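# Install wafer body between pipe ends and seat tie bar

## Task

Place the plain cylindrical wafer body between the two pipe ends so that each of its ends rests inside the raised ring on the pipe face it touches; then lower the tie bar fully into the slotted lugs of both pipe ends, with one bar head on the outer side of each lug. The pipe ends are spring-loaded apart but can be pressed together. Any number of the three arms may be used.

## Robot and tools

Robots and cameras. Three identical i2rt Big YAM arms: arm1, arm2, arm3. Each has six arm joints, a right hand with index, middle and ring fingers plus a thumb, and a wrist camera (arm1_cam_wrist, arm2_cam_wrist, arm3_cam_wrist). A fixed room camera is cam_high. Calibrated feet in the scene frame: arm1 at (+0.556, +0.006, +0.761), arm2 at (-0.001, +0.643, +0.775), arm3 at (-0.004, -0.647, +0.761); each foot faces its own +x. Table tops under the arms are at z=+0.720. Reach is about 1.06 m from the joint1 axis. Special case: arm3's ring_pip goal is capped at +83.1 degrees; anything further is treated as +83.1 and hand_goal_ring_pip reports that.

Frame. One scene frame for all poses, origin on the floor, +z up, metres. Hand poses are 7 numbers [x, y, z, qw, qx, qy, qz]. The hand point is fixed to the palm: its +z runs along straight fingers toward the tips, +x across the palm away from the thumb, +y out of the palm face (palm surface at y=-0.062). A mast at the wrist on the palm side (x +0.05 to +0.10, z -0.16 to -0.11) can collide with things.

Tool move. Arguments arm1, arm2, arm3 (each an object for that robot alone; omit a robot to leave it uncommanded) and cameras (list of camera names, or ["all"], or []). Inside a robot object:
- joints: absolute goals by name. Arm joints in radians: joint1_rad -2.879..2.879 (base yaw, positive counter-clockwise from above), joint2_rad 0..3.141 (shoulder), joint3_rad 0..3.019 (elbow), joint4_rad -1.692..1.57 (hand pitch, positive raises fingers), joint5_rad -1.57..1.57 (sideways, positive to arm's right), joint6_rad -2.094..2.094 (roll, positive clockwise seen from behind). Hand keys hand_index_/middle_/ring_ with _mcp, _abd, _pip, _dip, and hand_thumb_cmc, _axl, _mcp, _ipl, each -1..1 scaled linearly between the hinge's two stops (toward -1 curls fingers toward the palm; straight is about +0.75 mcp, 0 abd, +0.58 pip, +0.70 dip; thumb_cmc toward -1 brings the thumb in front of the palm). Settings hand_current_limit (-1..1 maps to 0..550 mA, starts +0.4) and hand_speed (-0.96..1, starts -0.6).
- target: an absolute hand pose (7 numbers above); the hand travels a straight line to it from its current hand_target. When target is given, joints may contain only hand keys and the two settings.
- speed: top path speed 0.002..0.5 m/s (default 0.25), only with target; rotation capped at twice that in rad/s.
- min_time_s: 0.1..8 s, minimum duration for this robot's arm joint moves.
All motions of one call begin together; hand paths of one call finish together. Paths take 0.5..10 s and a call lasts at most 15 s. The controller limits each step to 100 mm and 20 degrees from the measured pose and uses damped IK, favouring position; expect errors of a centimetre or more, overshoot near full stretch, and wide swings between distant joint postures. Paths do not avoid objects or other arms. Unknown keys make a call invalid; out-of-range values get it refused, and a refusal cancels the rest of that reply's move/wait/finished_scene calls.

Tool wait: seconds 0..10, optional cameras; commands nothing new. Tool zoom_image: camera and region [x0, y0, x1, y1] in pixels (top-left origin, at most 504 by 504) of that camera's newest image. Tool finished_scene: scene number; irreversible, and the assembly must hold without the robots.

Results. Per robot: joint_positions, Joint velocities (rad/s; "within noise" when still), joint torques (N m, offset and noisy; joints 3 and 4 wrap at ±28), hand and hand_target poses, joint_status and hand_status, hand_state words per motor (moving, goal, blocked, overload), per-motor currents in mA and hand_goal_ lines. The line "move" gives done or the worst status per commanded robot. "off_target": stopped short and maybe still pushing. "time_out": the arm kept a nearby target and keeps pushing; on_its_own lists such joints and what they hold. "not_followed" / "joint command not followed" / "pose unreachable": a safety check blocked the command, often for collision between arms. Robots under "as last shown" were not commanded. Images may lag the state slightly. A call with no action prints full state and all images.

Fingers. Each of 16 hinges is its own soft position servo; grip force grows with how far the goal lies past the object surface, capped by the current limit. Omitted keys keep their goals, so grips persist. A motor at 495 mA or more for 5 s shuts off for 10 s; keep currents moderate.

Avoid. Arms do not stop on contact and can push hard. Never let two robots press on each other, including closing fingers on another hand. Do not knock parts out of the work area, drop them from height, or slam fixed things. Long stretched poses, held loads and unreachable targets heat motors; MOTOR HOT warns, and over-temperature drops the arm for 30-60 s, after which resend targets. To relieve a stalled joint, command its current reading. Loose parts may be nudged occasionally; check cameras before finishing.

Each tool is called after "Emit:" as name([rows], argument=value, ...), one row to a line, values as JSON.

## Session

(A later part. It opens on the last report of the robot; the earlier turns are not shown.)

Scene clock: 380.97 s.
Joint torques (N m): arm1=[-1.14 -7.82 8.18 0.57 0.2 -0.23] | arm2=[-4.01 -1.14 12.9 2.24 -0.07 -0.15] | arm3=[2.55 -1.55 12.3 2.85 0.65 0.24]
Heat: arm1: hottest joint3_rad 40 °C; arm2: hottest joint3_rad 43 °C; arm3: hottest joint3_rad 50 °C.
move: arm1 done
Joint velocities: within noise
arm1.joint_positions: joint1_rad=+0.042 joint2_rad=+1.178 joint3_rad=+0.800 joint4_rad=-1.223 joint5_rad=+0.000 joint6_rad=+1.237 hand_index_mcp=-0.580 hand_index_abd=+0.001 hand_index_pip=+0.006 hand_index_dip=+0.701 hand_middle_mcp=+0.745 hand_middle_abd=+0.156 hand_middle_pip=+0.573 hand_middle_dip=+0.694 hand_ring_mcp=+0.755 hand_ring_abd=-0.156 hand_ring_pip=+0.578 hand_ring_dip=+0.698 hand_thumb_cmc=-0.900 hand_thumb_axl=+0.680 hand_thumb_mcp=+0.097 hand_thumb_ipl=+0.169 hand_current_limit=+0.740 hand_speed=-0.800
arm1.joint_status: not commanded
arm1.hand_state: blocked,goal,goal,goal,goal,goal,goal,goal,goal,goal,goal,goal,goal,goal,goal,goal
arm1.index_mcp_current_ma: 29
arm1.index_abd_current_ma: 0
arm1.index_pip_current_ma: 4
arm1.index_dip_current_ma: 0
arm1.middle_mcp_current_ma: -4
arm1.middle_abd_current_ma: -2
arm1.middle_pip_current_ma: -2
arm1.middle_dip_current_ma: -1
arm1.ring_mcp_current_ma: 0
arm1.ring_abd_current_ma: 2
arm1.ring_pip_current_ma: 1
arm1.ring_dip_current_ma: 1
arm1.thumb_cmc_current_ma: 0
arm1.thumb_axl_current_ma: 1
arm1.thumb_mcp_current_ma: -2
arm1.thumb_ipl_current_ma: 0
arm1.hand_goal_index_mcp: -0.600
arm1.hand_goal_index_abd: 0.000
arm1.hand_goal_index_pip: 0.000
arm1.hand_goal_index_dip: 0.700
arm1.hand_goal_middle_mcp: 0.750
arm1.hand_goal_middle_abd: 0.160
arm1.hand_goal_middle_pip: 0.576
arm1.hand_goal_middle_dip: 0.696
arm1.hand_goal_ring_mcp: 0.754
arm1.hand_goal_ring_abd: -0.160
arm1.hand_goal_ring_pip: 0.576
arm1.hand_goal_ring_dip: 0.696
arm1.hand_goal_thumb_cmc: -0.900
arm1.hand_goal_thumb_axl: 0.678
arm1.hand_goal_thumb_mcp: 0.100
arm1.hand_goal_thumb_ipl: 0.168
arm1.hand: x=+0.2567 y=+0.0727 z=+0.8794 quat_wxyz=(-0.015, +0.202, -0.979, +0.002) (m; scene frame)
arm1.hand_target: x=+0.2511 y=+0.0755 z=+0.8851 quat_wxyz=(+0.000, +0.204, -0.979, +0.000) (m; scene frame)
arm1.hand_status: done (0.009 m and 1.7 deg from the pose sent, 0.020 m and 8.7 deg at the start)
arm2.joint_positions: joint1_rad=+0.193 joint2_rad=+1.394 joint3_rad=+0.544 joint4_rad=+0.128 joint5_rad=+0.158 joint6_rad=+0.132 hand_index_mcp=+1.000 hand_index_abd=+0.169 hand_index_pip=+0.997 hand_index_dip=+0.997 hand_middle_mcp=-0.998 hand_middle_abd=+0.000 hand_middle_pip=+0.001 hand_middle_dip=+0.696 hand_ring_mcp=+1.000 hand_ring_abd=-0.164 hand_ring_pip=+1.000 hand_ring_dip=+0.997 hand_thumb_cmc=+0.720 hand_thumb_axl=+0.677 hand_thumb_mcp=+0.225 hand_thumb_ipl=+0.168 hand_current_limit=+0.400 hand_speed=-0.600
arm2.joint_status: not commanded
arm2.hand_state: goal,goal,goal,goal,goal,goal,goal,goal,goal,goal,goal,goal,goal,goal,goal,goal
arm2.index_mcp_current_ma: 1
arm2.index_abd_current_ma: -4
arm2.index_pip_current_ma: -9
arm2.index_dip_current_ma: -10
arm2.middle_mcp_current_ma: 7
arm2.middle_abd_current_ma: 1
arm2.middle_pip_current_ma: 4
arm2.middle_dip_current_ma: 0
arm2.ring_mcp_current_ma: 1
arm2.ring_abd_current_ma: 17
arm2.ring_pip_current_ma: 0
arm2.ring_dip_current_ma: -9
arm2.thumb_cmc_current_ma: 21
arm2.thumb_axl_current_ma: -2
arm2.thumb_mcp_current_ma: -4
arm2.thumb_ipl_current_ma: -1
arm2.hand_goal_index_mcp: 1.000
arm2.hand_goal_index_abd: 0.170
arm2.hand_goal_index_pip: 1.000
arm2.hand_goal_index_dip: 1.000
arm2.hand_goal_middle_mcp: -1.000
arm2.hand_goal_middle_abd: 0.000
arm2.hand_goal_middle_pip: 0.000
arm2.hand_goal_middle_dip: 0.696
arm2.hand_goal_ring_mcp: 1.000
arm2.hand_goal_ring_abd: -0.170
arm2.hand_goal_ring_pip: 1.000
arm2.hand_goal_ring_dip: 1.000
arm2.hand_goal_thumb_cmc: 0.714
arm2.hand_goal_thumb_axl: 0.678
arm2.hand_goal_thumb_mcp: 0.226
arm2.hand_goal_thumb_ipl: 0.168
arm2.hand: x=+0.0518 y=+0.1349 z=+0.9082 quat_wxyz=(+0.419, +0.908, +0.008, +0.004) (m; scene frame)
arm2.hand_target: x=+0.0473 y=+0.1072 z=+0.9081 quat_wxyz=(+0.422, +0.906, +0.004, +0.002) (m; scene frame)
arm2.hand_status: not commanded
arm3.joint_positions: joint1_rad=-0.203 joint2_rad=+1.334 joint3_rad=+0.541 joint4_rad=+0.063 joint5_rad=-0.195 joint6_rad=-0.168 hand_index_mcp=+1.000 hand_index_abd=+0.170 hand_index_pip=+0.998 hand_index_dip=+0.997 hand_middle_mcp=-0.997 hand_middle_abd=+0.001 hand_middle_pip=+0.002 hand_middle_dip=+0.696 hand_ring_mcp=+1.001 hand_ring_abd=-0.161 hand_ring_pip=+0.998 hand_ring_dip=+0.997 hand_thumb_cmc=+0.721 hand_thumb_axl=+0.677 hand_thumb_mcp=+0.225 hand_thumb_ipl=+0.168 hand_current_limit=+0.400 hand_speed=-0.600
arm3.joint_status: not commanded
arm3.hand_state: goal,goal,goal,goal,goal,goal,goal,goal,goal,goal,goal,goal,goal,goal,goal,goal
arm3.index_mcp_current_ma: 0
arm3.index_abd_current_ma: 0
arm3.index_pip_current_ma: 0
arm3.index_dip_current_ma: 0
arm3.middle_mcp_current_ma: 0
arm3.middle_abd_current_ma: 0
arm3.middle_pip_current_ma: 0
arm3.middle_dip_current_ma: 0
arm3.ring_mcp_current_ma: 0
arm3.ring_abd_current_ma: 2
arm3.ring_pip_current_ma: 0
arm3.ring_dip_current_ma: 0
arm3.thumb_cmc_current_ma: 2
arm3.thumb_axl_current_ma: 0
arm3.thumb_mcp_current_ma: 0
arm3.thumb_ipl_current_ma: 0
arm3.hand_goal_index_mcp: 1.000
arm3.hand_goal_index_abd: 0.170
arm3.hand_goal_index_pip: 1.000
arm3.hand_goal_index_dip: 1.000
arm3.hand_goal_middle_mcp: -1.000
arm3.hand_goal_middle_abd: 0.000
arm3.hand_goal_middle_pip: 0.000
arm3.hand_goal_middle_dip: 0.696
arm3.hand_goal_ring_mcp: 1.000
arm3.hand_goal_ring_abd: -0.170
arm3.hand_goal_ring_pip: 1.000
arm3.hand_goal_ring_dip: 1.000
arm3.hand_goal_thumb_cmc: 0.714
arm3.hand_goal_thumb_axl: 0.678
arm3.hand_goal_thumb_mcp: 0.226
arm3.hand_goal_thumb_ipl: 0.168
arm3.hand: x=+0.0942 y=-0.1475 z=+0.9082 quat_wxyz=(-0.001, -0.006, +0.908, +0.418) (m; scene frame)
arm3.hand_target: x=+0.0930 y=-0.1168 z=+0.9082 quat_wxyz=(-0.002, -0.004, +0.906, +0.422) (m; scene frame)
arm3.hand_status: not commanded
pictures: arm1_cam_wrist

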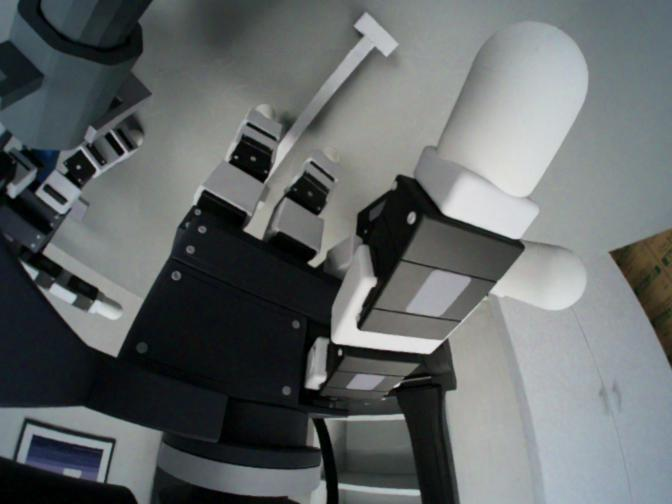

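Emit:
move(cameras=["arm1_cam_wrist","cam_high"])

Scene clock: 387.20 s.
Joint torques (N m): arm1=[-1.03 -7.82 8.14 0.62 0.19 -0.25] | arm2=[-4.01 -1.26 12.9 2.25 -0.07 -0.15] | arm3=[1.85 -1.2 12.27 2.63 0.62 0.27]
Heat: arm1: hottest joint3_rad 40 °C; arm2: hottest joint3_rad 43 °C; arm3: hottest joint3_rad 50 °C.
Joint velocities: within noise
arm1.joint_positions: joint1_rad=+0.042 joint2_rad=+1.178 joint3_rad=+0.800 joint4_rad=-1.223 joint5_rad=+0.000 joint6_rad=+1.237 hand_index_mcp=-0.580 hand_index_abd=+0.001 hand_index_pip=+0.006 hand_index_dip=+0.701 hand_middle_mcp=+0.745 hand_middle_abd=+0.156 hand_middle_pip=+0.573 hand_middle_dip=+0.694 hand_ring_mcp=+0.755 hand_ring_abd=-0.156 hand_ring_pip=+0.578 hand_ring_dip=+0.698 hand_thumb_cmc=-0.900 hand_thumb_axl=+0.680 hand_thumb_mcp=+0.097 hand_thumb_ipl=+0.169 hand_current_limit=+0.740 hand_speed=-0.800
arm1.joint_status: not commanded
arm1.hand_state: blocked,goal,goal,goal,goal,goal,goal,goal,goal,goal,goal,goal,goal,goal,goal,goal
arm1.index_mcp_current_ma: 29
arm1.index_abd_current_ma: 0
arm1.index_pip_current_ma: 4
arm1.index_dip_current_ma: 0
arm1.middle_mcp_current_ma: -4
arm1.middle_abd_current_ma: -2
arm1.middle_pip_current_ma: -2
arm1.middle_dip_current_ma: -1
arm1.ring_mcp_current_ma: 0
arm1.ring_abd_current_ma: 2
arm1.ring_pip_current_ma: 1
arm1.ring_dip_current_ma: 1
arm1.thumb_cmc_current_ma: 0
arm1.thumb_axl_current_ma: 1
arm1.thumb_mcp_current_ma: -2
arm1.thumb_ipl_current_ma: 0
arm1.hand_goal_index_mcp: -0.600
arm1.hand_goal_index_abd: 0.000
arm1.hand_goal_index_pip: 0.000
arm1.hand_goal_index_dip: 0.700
arm1.hand_goal_middle_mcp: 0.750
arm1.hand_goal_middle_abd: 0.160
arm1.hand_goal_middle_pip: 0.576
arm1.hand_goal_middle_dip: 0.696
arm1.hand_goal_ring_mcp: 0.754
arm1.hand_goal_ring_abd: -0.160
arm1.hand_goal_ring_pip: 0.576
arm1.hand_goal_ring_dip: 0.696
arm1.hand_goal_thumb_cmc: -0.900
arm1.hand_goal_thumb_axl: 0.678
arm1.hand_goal_thumb_mcp: 0.100
arm1.hand_goal_thumb_ipl: 0.168
arm1.hand: x=+0.2567 y=+0.0727 z=+0.8794 quat_wxyz=(-0.015, +0.202, -0.979, +0.002) (m; scene frame)
arm1.hand_target: x=+0.2511 y=+0.0755 z=+0.8851 quat_wxyz=(+0.000, +0.204, -0.979, +0.000) (m; scene frame)
arm1.hand_status: done (0.008 m and 1.7 deg from the pose sent, 0.020 m and 8.7 deg at the start)
arm2.joint_positions: joint1_rad=+0.193 joint2_rad=+1.394 joint3_rad=+0.544 joint4_rad=+0.128 joint5_rad=+0.158 joint6_rad=+0.132 hand_index_mcp=+1.000 hand_index_abd=+0.169 hand_index_pip=+0.997 hand_index_dip=+0.997 hand_middle_mcp=-0.998 hand_middle_abd=+0.000 hand_middle_pip=+0.001 hand_middle_dip=+0.696 hand_ring_mcp=+1.000 hand_ring_abd=-0.164 hand_ring_pip=+1.000 hand_ring_dip=+0.997 hand_thumb_cmc=+0.720 hand_thumb_axl=+0.677 hand_thumb_mcp=+0.225 hand_thumb_ipl=+0.168 hand_current_limit=+0.400 hand_speed=-0.600
arm2.joint_status: not commanded
arm2.hand_state: goal,goal,goal,goal,goal,goal,goal,goal,goal,goal,goal,goal,goal,goal,goal,goal
arm2.index_mcp_current_ma: 1
arm2.index_abd_current_ma: -4
arm2.index_pip_current_ma: -9
arm2.index_dip_current_ma: -10
arm2.middle_mcp_current_ma: 7
arm2.middle_abd_current_ma: 1
arm2.middle_pip_current_ma: 4
arm2.middle_dip_current_ma: 0
arm2.ring_mcp_current_ma: 1
arm2.ring_abd_current_ma: 17
arm2.ring_pip_current_ma: 0
arm2.ring_dip_current_ma: -9
arm2.thumb_cmc_current_ma: 21
arm2.thumb_axl_current_ma: -2
arm2.thumb_mcp_current_ma: -4
arm2.thumb_ipl_current_ma: -1
arm2.hand_goal_index_mcp: 1.000
arm2.hand_goal_index_abd: 0.170
arm2.hand_goal_index_pip: 1.000
arm2.hand_goal_index_dip: 1.000
arm2.hand_goal_middle_mcp: -1.000
arm2.hand_goal_middle_abd: 0.000
arm2.hand_goal_middle_pip: 0.000
arm2.hand_goal_middle_dip: 0.696
arm2.hand_goal_ring_mcp: 1.000
arm2.hand_goal_ring_abd: -0.170
arm2.hand_goal_ring_pip: 1.000
arm2.hand_goal_ring_dip: 1.000
arm2.hand_goal_thumb_cmc: 0.714
arm2.hand_goal_thumb_axl: 0.678
arm2.hand_goal_thumb_mcp: 0.226
arm2.hand_goal_thumb_ipl: 0.168
arm2.hand: x=+0.0518 y=+0.1349 z=+0.9082 quat_wxyz=(+0.419, +0.908, +0.008, +0.004) (m; scene frame)
arm2.hand_target: x=+0.0473 y=+0.1072 z=+0.9081 quat_wxyz=(+0.422, +0.906, +0.004, +0.002) (m; scene frame)
arm2.hand_status: not commanded
arm3.joint_positions: joint1_rad=-0.203 joint2_rad=+1.334 joint3_rad=+0.541 joint4_rad=+0.063 joint5_rad=-0.195 joint6_rad=-0.168 hand_index_mcp=+1.000 hand_index_abd=+0.170 hand_index_pip=+0.998 hand_index_dip=+0.997 hand_middle_mcp=-0.997 hand_middle_abd=+0.001 hand_middle_pip=+0.002 hand_middle_dip=+0.696 hand_ring_mcp=+1.001 hand_ring_abd=-0.161 hand_ring_pip=+0.998 hand_ring_dip=+0.997 hand_thumb_cmc=+0.721 hand_thumb_axl=+0.677 hand_thumb_mcp=+0.225 hand_thumb_ipl=+0.168 hand_current_limit=+0.400 hand_speed=-0.600
arm3.joint_status: not commanded
arm3.hand_state: goal,goal,goal,goal,goal,goal,goal,goal,goal,goal,goal,goal,goal,goal,goal,goal
arm3.index_mcp_current_ma: 0
arm3.index_abd_current_ma: 0
arm3.index_pip_current_ma: 0
arm3.index_dip_current_ma: 0
arm3.middle_mcp_current_ma: 0
arm3.middle_abd_current_ma: 0
arm3.middle_pip_current_ma: 0
arm3.middle_dip_current_ma: 0
arm3.ring_mcp_current_ma: 0
arm3.ring_abd_current_ma: 2
arm3.ring_pip_current_ma: 0
arm3.ring_dip_current_ma: 0
arm3.thumb_cmc_current_ma: 2
arm3.thumb_axl_current_ma: 0
arm3.thumb_mcp_current_ma: 0
arm3.thumb_ipl_current_ma: 0
arm3.hand_goal_index_mcp: 1.000
arm3.hand_goal_index_abd: 0.170
arm3.hand_goal_index_pip: 1.000
arm3.hand_goal_index_dip: 1.000
arm3.hand_goal_middle_mcp: -1.000
arm3.hand_goal_middle_abd: 0.000
arm3.hand_goal_middle_pip: 0.000
arm3.hand_goal_middle_dip: 0.696
arm3.hand_goal_ring_mcp: 1.000
arm3.hand_goal_ring_abd: -0.170
arm3.hand_goal_ring_pip: 1.000
arm3.hand_goal_ring_dip: 1.000
arm3.hand_goal_thumb_cmc: 0.714
arm3.hand_goal_thumb_axl: 0.678
arm3.hand_goal_thumb_mcp: 0.226
arm3.hand_goal_thumb_ipl: 0.168
arm3.hand: x=+0.0942 y=-0.1475 z=+0.9082 quat_wxyz=(-0.001, -0.006, +0.908, +0.418) (m; scene frame)
arm3.hand_target: x=+0.0930 y=-0.1168 z=+0.9082 quat_wxyz=(-0.002, -0.004, +0.906, +0.422) (m; scene frame)
arm3.hand_status: not commanded
pictures: arm1_cam_wrist, cam_high

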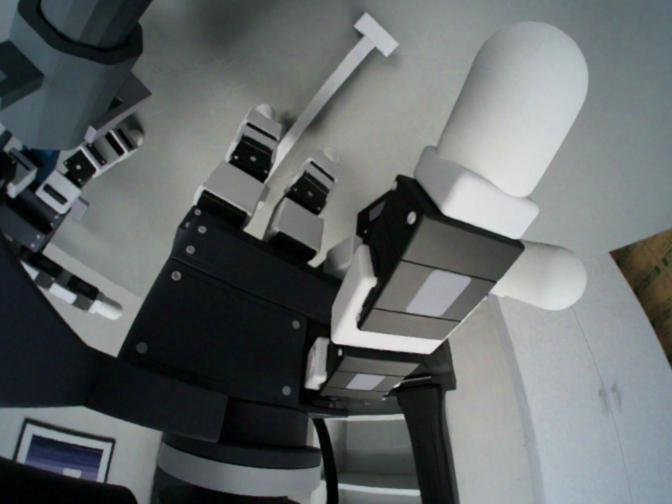

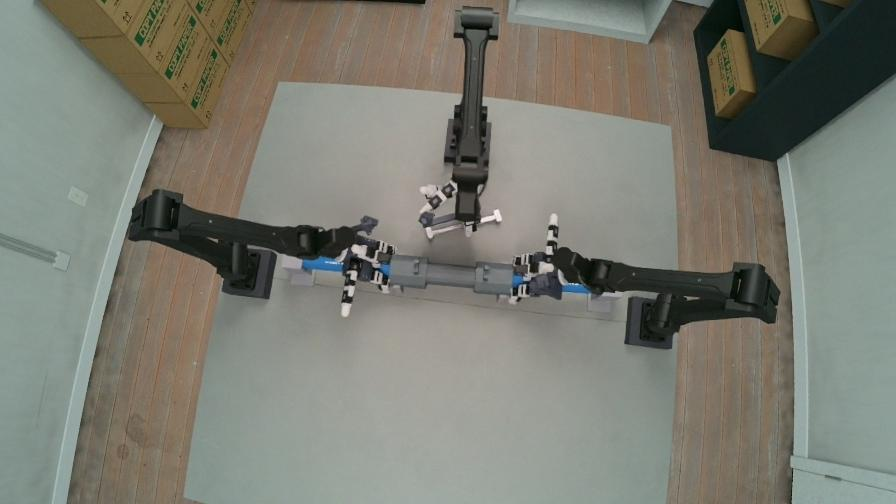

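Emit:
move(arm1={"target": [0.2515, 0.0785, 0.8610, 0, -0.2037, 0.979, 0], "speed": 0.06}, cameras=["arm1_cam_wrist"])

Emit:
zoom_image(camera="arm1_cam_wrist", region=[160, 0, 420, 220])

Scene clock: 389.67 s.
Joint torques (N m): arm1=[-1.2 -5.77 7.5 0.7 0.16 -0.24] | arm2=[-4.07 -1.2 12.9 2.25 -0.07 -0.15] | arm3=[1.44 -1.38 12.26 2.47 0.68 0.23]
Heat: arm1: hottest joint3_rad 40 °C; arm2: hottest joint3_rad 43 °C; arm3: hottest joint3_rad 50 °C.
move: arm1 done
Joint velocities: within noise
arm1.joint_positions: joint1_rad=+0.033 joint2_rad=+1.178 joint3_rad=+0.760 joint4_rad=-1.149 joint5_rad=+0.000 joint6_rad=+1.227 hand_index_mcp=-0.580 hand_index_abd=+0.001 hand_index_pip=+0.006 hand_index_dip=+0.701 hand_middle_mcp=+0.745 hand_middle_abd=+0.156 hand_middle_pip=+0.573 hand_middle_dip=+0.694 hand_ring_mcp=+0.755 hand_ring_abd=-0.156 hand_ring_pip=+0.578 hand_ring_dip=+0.698 hand_thumb_cmc=-0.900 hand_thumb_axl=+0.680 hand_thumb_mcp=+0.097 hand_thumb_ipl=+0.169 hand_current_limit=+0.740 hand_speed=-0.800
arm1.joint_status: not commanded
arm1.hand_state: blocked,goal,goal,goal,goal,goal,goal,goal,goal,goal,goal,goal,goal,goal,goal,goal
arm1.index_mcp_current_ma: 29
arm1.index_abd_current_ma: 0
arm1.index_pip_current_ma: 4
arm1.index_dip_current_ma: 0
arm1.middle_mcp_current_ma: -4
arm1.middle_abd_current_ma: -2
arm1.middle_pip_current_ma: -2
arm1.middle_dip_current_ma: -1
arm1.ring_mcp_current_ma: 0
arm1.ring_abd_current_ma: 2
arm1.ring_pip_current_ma: 1
arm1.ring_dip_current_ma: 1
arm1.thumb_cmc_current_ma: 0
arm1.thumb_axl_current_ma: 1
arm1.thumb_mcp_current_ma: -2
arm1.thumb_ipl_current_ma: 0
arm1.hand_goal_index_mcp: -0.600
arm1.hand_goal_index_abd: 0.000
arm1.hand_goal_index_pip: 0.000
arm1.hand_goal_index_dip: 0.700
arm1.hand_goal_middle_mcp: 0.750
arm1.hand_goal_middle_abd: 0.160
arm1.hand_goal_middle_pip: 0.576
arm1.hand_goal_middle_dip: 0.696
arm1.hand_goal_ring_mcp: 0.754
arm1.hand_goal_ring_abd: -0.160
arm1.hand_goal_ring_pip: 0.576
arm1.hand_goal_ring_dip: 0.696
arm1.hand_goal_thumb_cmc: -0.900
arm1.hand_goal_thumb_axl: 0.678
arm1.hand_goal_thumb_mcp: 0.100
arm1.hand_goal_thumb_ipl: 0.168
arm1.hand: x=+0.2536 y=+0.0752 z=+0.8656 quat_wxyz=(+0.002, +0.203, -0.979, +0.000) (m; scene frame)
arm1.hand_target: x=+0.2517 y=+0.0784 z=+0.8610 quat_wxyz=(+0.000, +0.204, -0.979, +0.000) (m; scene frame)
arm1.hand_status: done (0.006 m and 0.3 deg from the pose sent, 0.020 m and 1.7 deg at the start)
arm2, arm3: as last shown
pictures: arm1_cam_wrist

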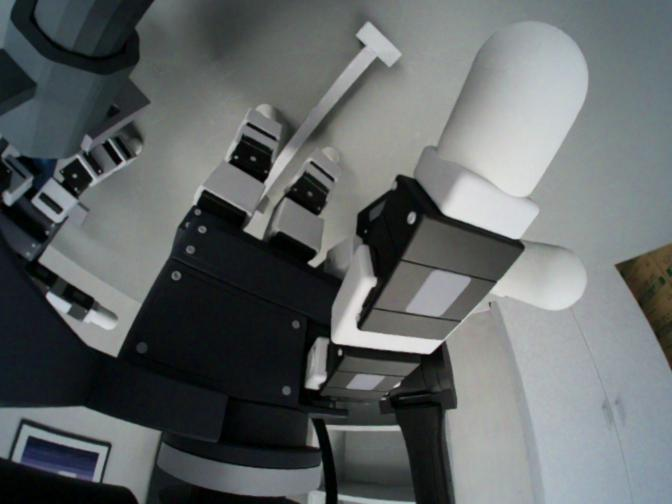

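Scaled by 1.938 from the camera's 672x504 image, which has a finer 960x720 frame.

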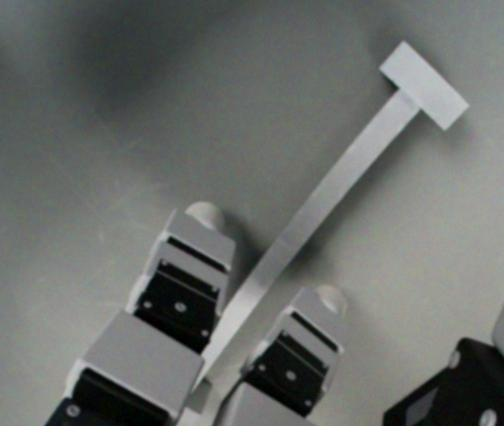

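Emit:
move(arm1={"target": [0.242, 0.0785, 0.8850, -0.0171, -0.2037, 0.979, 0.0036], "speed": 0.06}, cameras=["arm1_cam_wrist"])

Emit:
zoom_image(camera="arm1_cam_wrist", region=[160, 0, 420, 220])

Scene clock: 392.73 s.
Joint torques (N m): arm1=[-1.2 -7.59 10.93 -0.34 0.25 -0.25] | arm2=[-4.01 -1.2 12.9 2.25 -0.07 -0.15] | arm3=[1.26 -1.26 12.15 2.51 0.64 0.21]
Heat: arm1: hottest joint3_rad 40 °C; arm2: hottest joint3_rad 43 °C; arm3: hottest joint3_rad 50 °C.
move: arm1 off_target
Joint velocities: within noise
arm1.joint_positions: joint1_rad=+0.033 joint2_rad=+1.178 joint3_rad=+0.760 joint4_rad=-1.165 joint5_rad=+0.001 joint6_rad=+1.226 hand_index_mcp=-0.580 hand_index_abd=+0.001 hand_index_pip=+0.006 hand_index_dip=+0.701 hand_middle_mcp=+0.745 hand_middle_abd=+0.156 hand_middle_pip=+0.573 hand_middle_dip=+0.694 hand_ring_mcp=+0.755 hand_ring_abd=-0.156 hand_ring_pip=+0.578 hand_ring_dip=+0.698 hand_thumb_cmc=-0.900 hand_thumb_axl=+0.680 hand_thumb_mcp=+0.097 hand_thumb_ipl=+0.169 hand_current_limit=+0.740 hand_speed=-0.800
arm1.joint_status: not commanded
arm1.hand_state: blocked,goal,goal,goal,goal,goal,goal,goal,goal,goal,goal,goal,goal,goal,goal,goal
arm1.index_mcp_current_ma: 29
arm1.index_abd_current_ma: 0
arm1.index_pip_current_ma: 4
arm1.index_dip_current_ma: 0
arm1.middle_mcp_current_ma: -4
arm1.middle_abd_current_ma: -2
arm1.middle_pip_current_ma: -2
arm1.middle_dip_current_ma: -1
arm1.ring_mcp_current_ma: 0
arm1.ring_abd_current_ma: 2
arm1.ring_pip_current_ma: 1
arm1.ring_dip_current_ma: 1
arm1.thumb_cmc_current_ma: 0
arm1.thumb_axl_current_ma: 1
arm1.thumb_mcp_current_ma: -2
arm1.thumb_ipl_current_ma: 0
arm1.hand_goal_index_mcp: -0.600
arm1.hand_goal_index_abd: 0.000
arm1.hand_goal_index_pip: 0.000
arm1.hand_goal_index_dip: 0.700
arm1.hand_goal_middle_mcp: 0.750
arm1.hand_goal_middle_abd: 0.160
arm1.hand_goal_middle_pip: 0.576
arm1.hand_goal_middle_dip: 0.696
arm1.hand_goal_ring_mcp: 0.754
arm1.hand_goal_ring_abd: -0.160
arm1.hand_goal_ring_pip: 0.576
arm1.hand_goal_ring_dip: 0.696
arm1.hand_goal_thumb_cmc: -0.900
arm1.hand_goal_thumb_axl: 0.678
arm1.hand_goal_thumb_mcp: 0.100
arm1.hand_goal_thumb_ipl: 0.168
arm1.hand: x=+0.2574 y=+0.0757 z=+0.8657 quat_wxyz=(-0.005, +0.203, -0.979, +0.000) (m; scene frame)
arm1.hand_target: x=+0.2428 y=+0.0785 z=+0.8849 quat_wxyz=(+0.017, +0.204, -0.979, -0.004) (m; scene frame)
arm1.hand_status: off_target (0.025 m and 2.6 deg from the pose sent, 0.023 m and 1.7 deg at the start)
arm2, arm3: as last shown
pictures: arm1_cam_wrist

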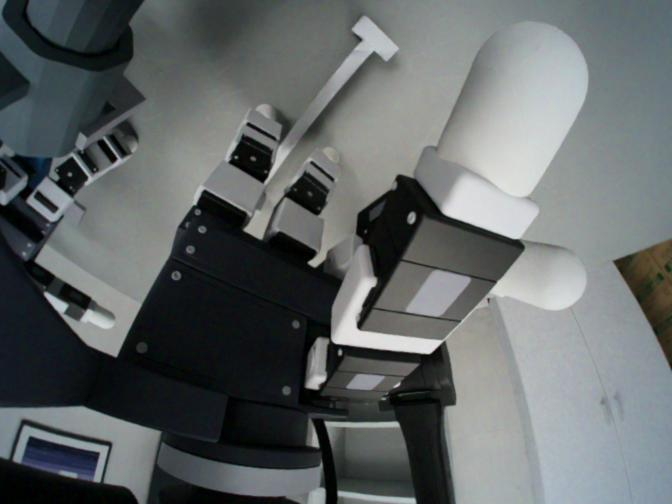

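Scaled by 1.938 from the camera's 672x504 image, which has a finer 960x720 frame.

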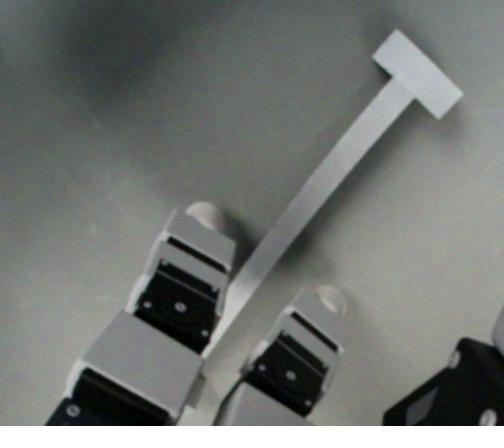

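Emit:
move(arm1={"joints": {"hand_middle_abd": -0.08, "hand_ring_abd": 0.08}})

Emit:
move(arm1={"joints": {"hand_middle_abd": -0.26, "hand_ring_abd": 0.37}}, cameras=["arm1_cam_wrist"])

Emit:
zoom_image(camera="arm1_cam_wrist", region=[160, 0, 420, 220])

Scene clock: 395.20 s.
Joint torques (N m): arm1=[-1.14 -7.65 10.92 -0.35 0.24 -0.25] | arm2=[-4.01 -1.2 12.9 2.25 -0.07 -0.15] | arm3=[2.55 -2.14 12.34 2.78 0.69 0.25]
Heat: arm1: hottest joint3_rad 40 °C; arm2: hottest joint3_rad 43 °C; arm3: hottest joint3_rad 50 °C.
move: arm1 done
Joint velocities: within noise
arm1.joint_positions: joint1_rad=+0.033 joint2_rad=+1.178 joint3_rad=+0.760 joint4_rad=-1.165 joint5_rad=+0.001 joint6_rad=+1.226 hand_index_mcp=-0.580 hand_index_abd=+0.001 hand_index_pip=+0.006 hand_index_dip=+0.701 hand_middle_mcp=+0.745 hand_middle_abd=-0.073 hand_middle_pip=+0.573 hand_middle_dip=+0.694 hand_ring_mcp=+0.755 hand_ring_abd=+0.062 hand_ring_pip=+0.578 hand_ring_dip=+0.698 hand_thumb_cmc=-0.900 hand_thumb_axl=+0.680 hand_thumb_mcp=+0.097 hand_thumb_ipl=+0.169 hand_current_limit=+0.740 hand_speed=-0.800
arm1.joint_status: all done
arm1.hand_state: blocked,goal,goal,goal,goal,goal,goal,goal,goal,goal,goal,goal,goal,goal,goal,goal
arm1.index_mcp_current_ma: 29
arm1.index_abd_current_ma: 0
arm1.index_pip_current_ma: 4
arm1.index_dip_current_ma: 0
arm1.middle_mcp_current_ma: -4
arm1.middle_abd_current_ma: 5
arm1.middle_pip_current_ma: -2
arm1.middle_dip_current_ma: -1
arm1.ring_mcp_current_ma: 0
arm1.ring_abd_current_ma: -19
arm1.ring_pip_current_ma: 1
arm1.ring_dip_current_ma: 1
arm1.thumb_cmc_current_ma: 0
arm1.thumb_axl_current_ma: 1
arm1.thumb_mcp_current_ma: -2
arm1.thumb_ipl_current_ma: 0
arm1.hand_goal_index_mcp: -0.600
arm1.hand_goal_index_abd: 0.000
arm1.hand_goal_index_pip: 0.000
arm1.hand_goal_index_dip: 0.700
arm1.hand_goal_middle_mcp: 0.750
arm1.hand_goal_middle_abd: -0.080
arm1.hand_goal_middle_pip: 0.576
arm1.hand_goal_middle_dip: 0.696
arm1.hand_goal_ring_mcp: 0.754
arm1.hand_goal_ring_abd: 0.080
arm1.hand_goal_ring_pip: 0.576
arm1.hand_goal_ring_dip: 0.696
arm1.hand_goal_thumb_cmc: -0.900
arm1.hand_goal_thumb_axl: 0.678
arm1.hand_goal_thumb_mcp: 0.100
arm1.hand_goal_thumb_ipl: 0.168
arm1.hand: x=+0.2574 y=+0.0757 z=+0.8657 quat_wxyz=(-0.005, +0.203, -0.979, +0.000) (m; scene frame)
arm1.hand_target: x=+0.2428 y=+0.0785 z=+0.8849 quat_wxyz=(+0.017, +0.204, -0.979, -0.004) (m; scene frame)
arm1.hand_status: not commanded
arm2, arm3: as last shown
pictures: none

Scene clock: 395.87 s.
Joint torques (N m): arm1=[-1.14 -7.71 10.93 -0.36 0.24 -0.25] | arm2=[-4.01 -1.14 12.89 2.26 -0.07 -0.15] | arm3=[1.32 -2.08 12.1 2.76 0.64 0.22]
Heat: arm1: hottest joint3_rad 40 °C; arm2: hottest joint3_rad 43 °C; arm3: hottest joint3_rad 50 °C.
move: arm1 off_target
Joint velocities: within noise
arm1.joint_positions: joint1_rad=+0.033 joint2_rad=+1.178 joint3_rad=+0.760 joint4_rad=-1.165 joint5_rad=+0.001 joint6_rad=+1.226 hand_index_mcp=-0.580 hand_index_abd=+0.001 hand_index_pip=+0.006 hand_index_dip=+0.701 hand_middle_mcp=+0.745 hand_middle_abd=-0.084 hand_middle_pip=+0.573 hand_middle_dip=+0.694 hand_ring_mcp=+0.755 hand_ring_abd=+0.071 hand_ring_pip=+0.578 hand_ring_dip=+0.698 hand_thumb_cmc=-0.900 hand_thumb_axl=+0.680 hand_thumb_mcp=+0.097 hand_thumb_ipl=+0.169 hand_current_limit=+0.740 hand_speed=-0.800
arm1.joint_status: hand_middle_abd off_target (ended at -0.084, target -0.260); hand_ring_abd off_target (ended at +0.071, target +0.370)
arm1.hand_state: blocked,goal,goal,goal,goal,blocked,goal,goal,goal,blocked,goal,goal,goal,goal,goal,goal
arm1.index_mcp_current_ma: 29
arm1.index_abd_current_ma: 0
arm1.index_pip_current_ma: 4
arm1.index_dip_current_ma: 0
arm1.middle_mcp_current_ma: -4
arm1.middle_abd_current_ma: 479
arm1.middle_pip_current_ma: -2
arm1.middle_dip_current_ma: -1
arm1.ring_mcp_current_ma: 0
arm1.ring_abd_current_ma: -478
arm1.ring_pip_current_ma: 1
arm1.ring_dip_current_ma: 1
arm1.thumb_cmc_current_ma: 0
arm1.thumb_axl_current_ma: 1
arm1.thumb_mcp_current_ma: -2
arm1.thumb_ipl_current_ma: 0
arm1.hand_goal_index_mcp: -0.600
arm1.hand_goal_index_abd: 0.000
arm1.hand_goal_index_pip: 0.000
arm1.hand_goal_index_dip: 0.700
arm1.hand_goal_middle_mcp: 0.750
arm1.hand_goal_middle_abd: -0.260
arm1.hand_goal_middle_pip: 0.576
arm1.hand_goal_middle_dip: 0.696
arm1.hand_goal_ring_mcp: 0.754
arm1.hand_goal_ring_abd: 0.370
arm1.hand_goal_ring_pip: 0.576
arm1.hand_goal_ring_dip: 0.696
arm1.hand_goal_thumb_cmc: -0.900
arm1.hand_goal_thumb_axl: 0.678
arm1.hand_goal_thumb_mcp: 0.100
arm1.hand_goal_thumb_ipl: 0.168
arm1.hand: x=+0.2574 y=+0.0757 z=+0.8657 quat_wxyz=(-0.005, +0.203, -0.979, +0.000) (m; scene frame)
arm1.hand_target: x=+0.2428 y=+0.0785 z=+0.8849 quat_wxyz=(+0.017, +0.204, -0.979, -0.004) (m; scene frame)
arm1.hand_status: not commanded
arm2, arm3: as last shown
pictures: arm1_cam_wrist

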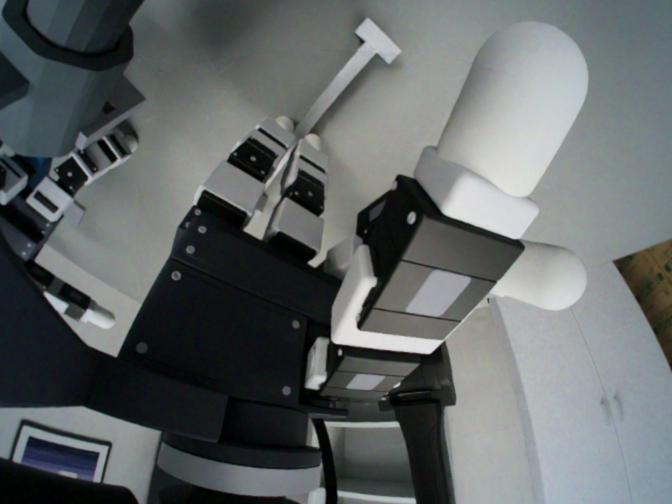

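Scaled by 1.938 from the camera's 672x504 image, which has a finer 960x720 frame.

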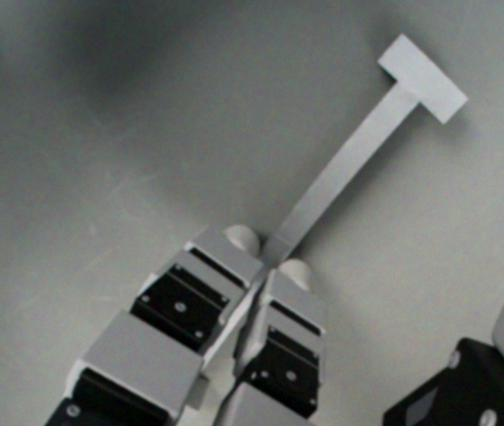

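Emit:
move(arm1={"target": [0.2428, 0.0785, 0.9050, -0.0171, -0.2037, 0.979, 0.0036], "speed": 0.03}, cameras=["arm1_cam_wrist","cam_high"])

Emit:
zoom_image(camera="arm1_cam_wrist", region=[160, 0, 420, 220])

Emit:
zoom_image(camera="cam_high", region=[400, 180, 520, 280])

Scene clock: 397.97 s.
Joint torques (N m): arm1=[-1.14 -7.77 11.81 -0.38 0.21 -0.24] | arm2=[-4.01 -1.26 12.9 2.25 -0.08 -0.15] | arm3=[2.2 -2.02 12.12 2.36 0.7 0.22]
Heat: arm1: hottest joint3_rad 41 °C; arm2: hottest joint3_rad 43 °C; arm3: hottest joint3_rad 50 °C.
move: arm1 off_target
Joint velocities: within noise
arm1.joint_positions: joint1_rad=+0.033 joint2_rad=+1.158 joint3_rad=+0.790 joint4_rad=-1.226 joint5_rad=+0.002 joint6_rad=+1.226 hand_index_mcp=-0.580 hand_index_abd=+0.001 hand_index_pip=+0.006 hand_index_dip=+0.701 hand_middle_mcp=+0.739 hand_middle_abd=-0.088 hand_middle_pip=+0.571 hand_middle_dip=+0.694 hand_ring_mcp=+0.760 hand_ring_abd=+0.071 hand_ring_pip=+0.579 hand_ring_dip=+0.698 hand_thumb_cmc=-0.900 hand_thumb_axl=+0.680 hand_thumb_mcp=+0.097 hand_thumb_ipl=+0.169 hand_current_limit=+0.740 hand_speed=-0.800
arm1.joint_status: not commanded
arm1.hand_state: blocked,goal,goal,goal,goal,blocked,goal,goal,goal,blocked,goal,goal,goal,goal,goal,goal
arm1.index_mcp_current_ma: 29
arm1.index_abd_current_ma: 0
arm1.index_pip_current_ma: 4
arm1.index_dip_current_ma: 0
arm1.middle_mcp_current_ma: -11
arm1.middle_abd_current_ma: 478
arm1.middle_pip_current_ma: -4
arm1.middle_dip_current_ma: -1
arm1.ring_mcp_current_ma: 5
arm1.ring_abd_current_ma: -478
arm1.ring_pip_current_ma: 2
arm1.ring_dip_current_ma: 1
arm1.thumb_cmc_current_ma: 0
arm1.thumb_axl_current_ma: 1
arm1.thumb_mcp_current_ma: -2
arm1.thumb_ipl_current_ma: 0
arm1.hand_goal_index_mcp: -0.600
arm1.hand_goal_index_abd: 0.000
arm1.hand_goal_index_pip: 0.000
arm1.hand_goal_index_dip: 0.700
arm1.hand_goal_middle_mcp: 0.750
arm1.hand_goal_middle_abd: -0.260
arm1.hand_goal_middle_pip: 0.576
arm1.hand_goal_middle_dip: 0.696
arm1.hand_goal_ring_mcp: 0.754
arm1.hand_goal_ring_abd: 0.370
arm1.hand_goal_ring_pip: 0.576
arm1.hand_goal_ring_dip: 0.696
arm1.hand_goal_thumb_cmc: -0.900
arm1.hand_goal_thumb_axl: 0.678
arm1.hand_goal_thumb_mcp: 0.100
arm1.hand_goal_thumb_ipl: 0.168
arm1.hand: x=+0.2605 y=+0.0760 z=+0.8815 quat_wxyz=(-0.011, +0.203, -0.979, +0.001) (m; scene frame)
arm1.hand_target: x=+0.2438 y=+0.0786 z=+0.9050 quat_wxyz=(+0.017, +0.204, -0.979, -0.004) (m; scene frame)
arm1.hand_status: off_target (0.030 m and 3.3 deg from the pose sent, 0.042 m and 2.6 deg at the start)
arm2, arm3: as last shown
pictures: arm1_cam_wrist, cam_high

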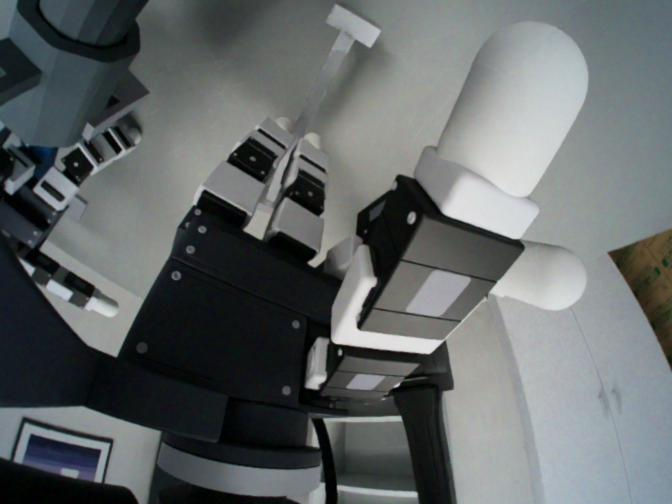

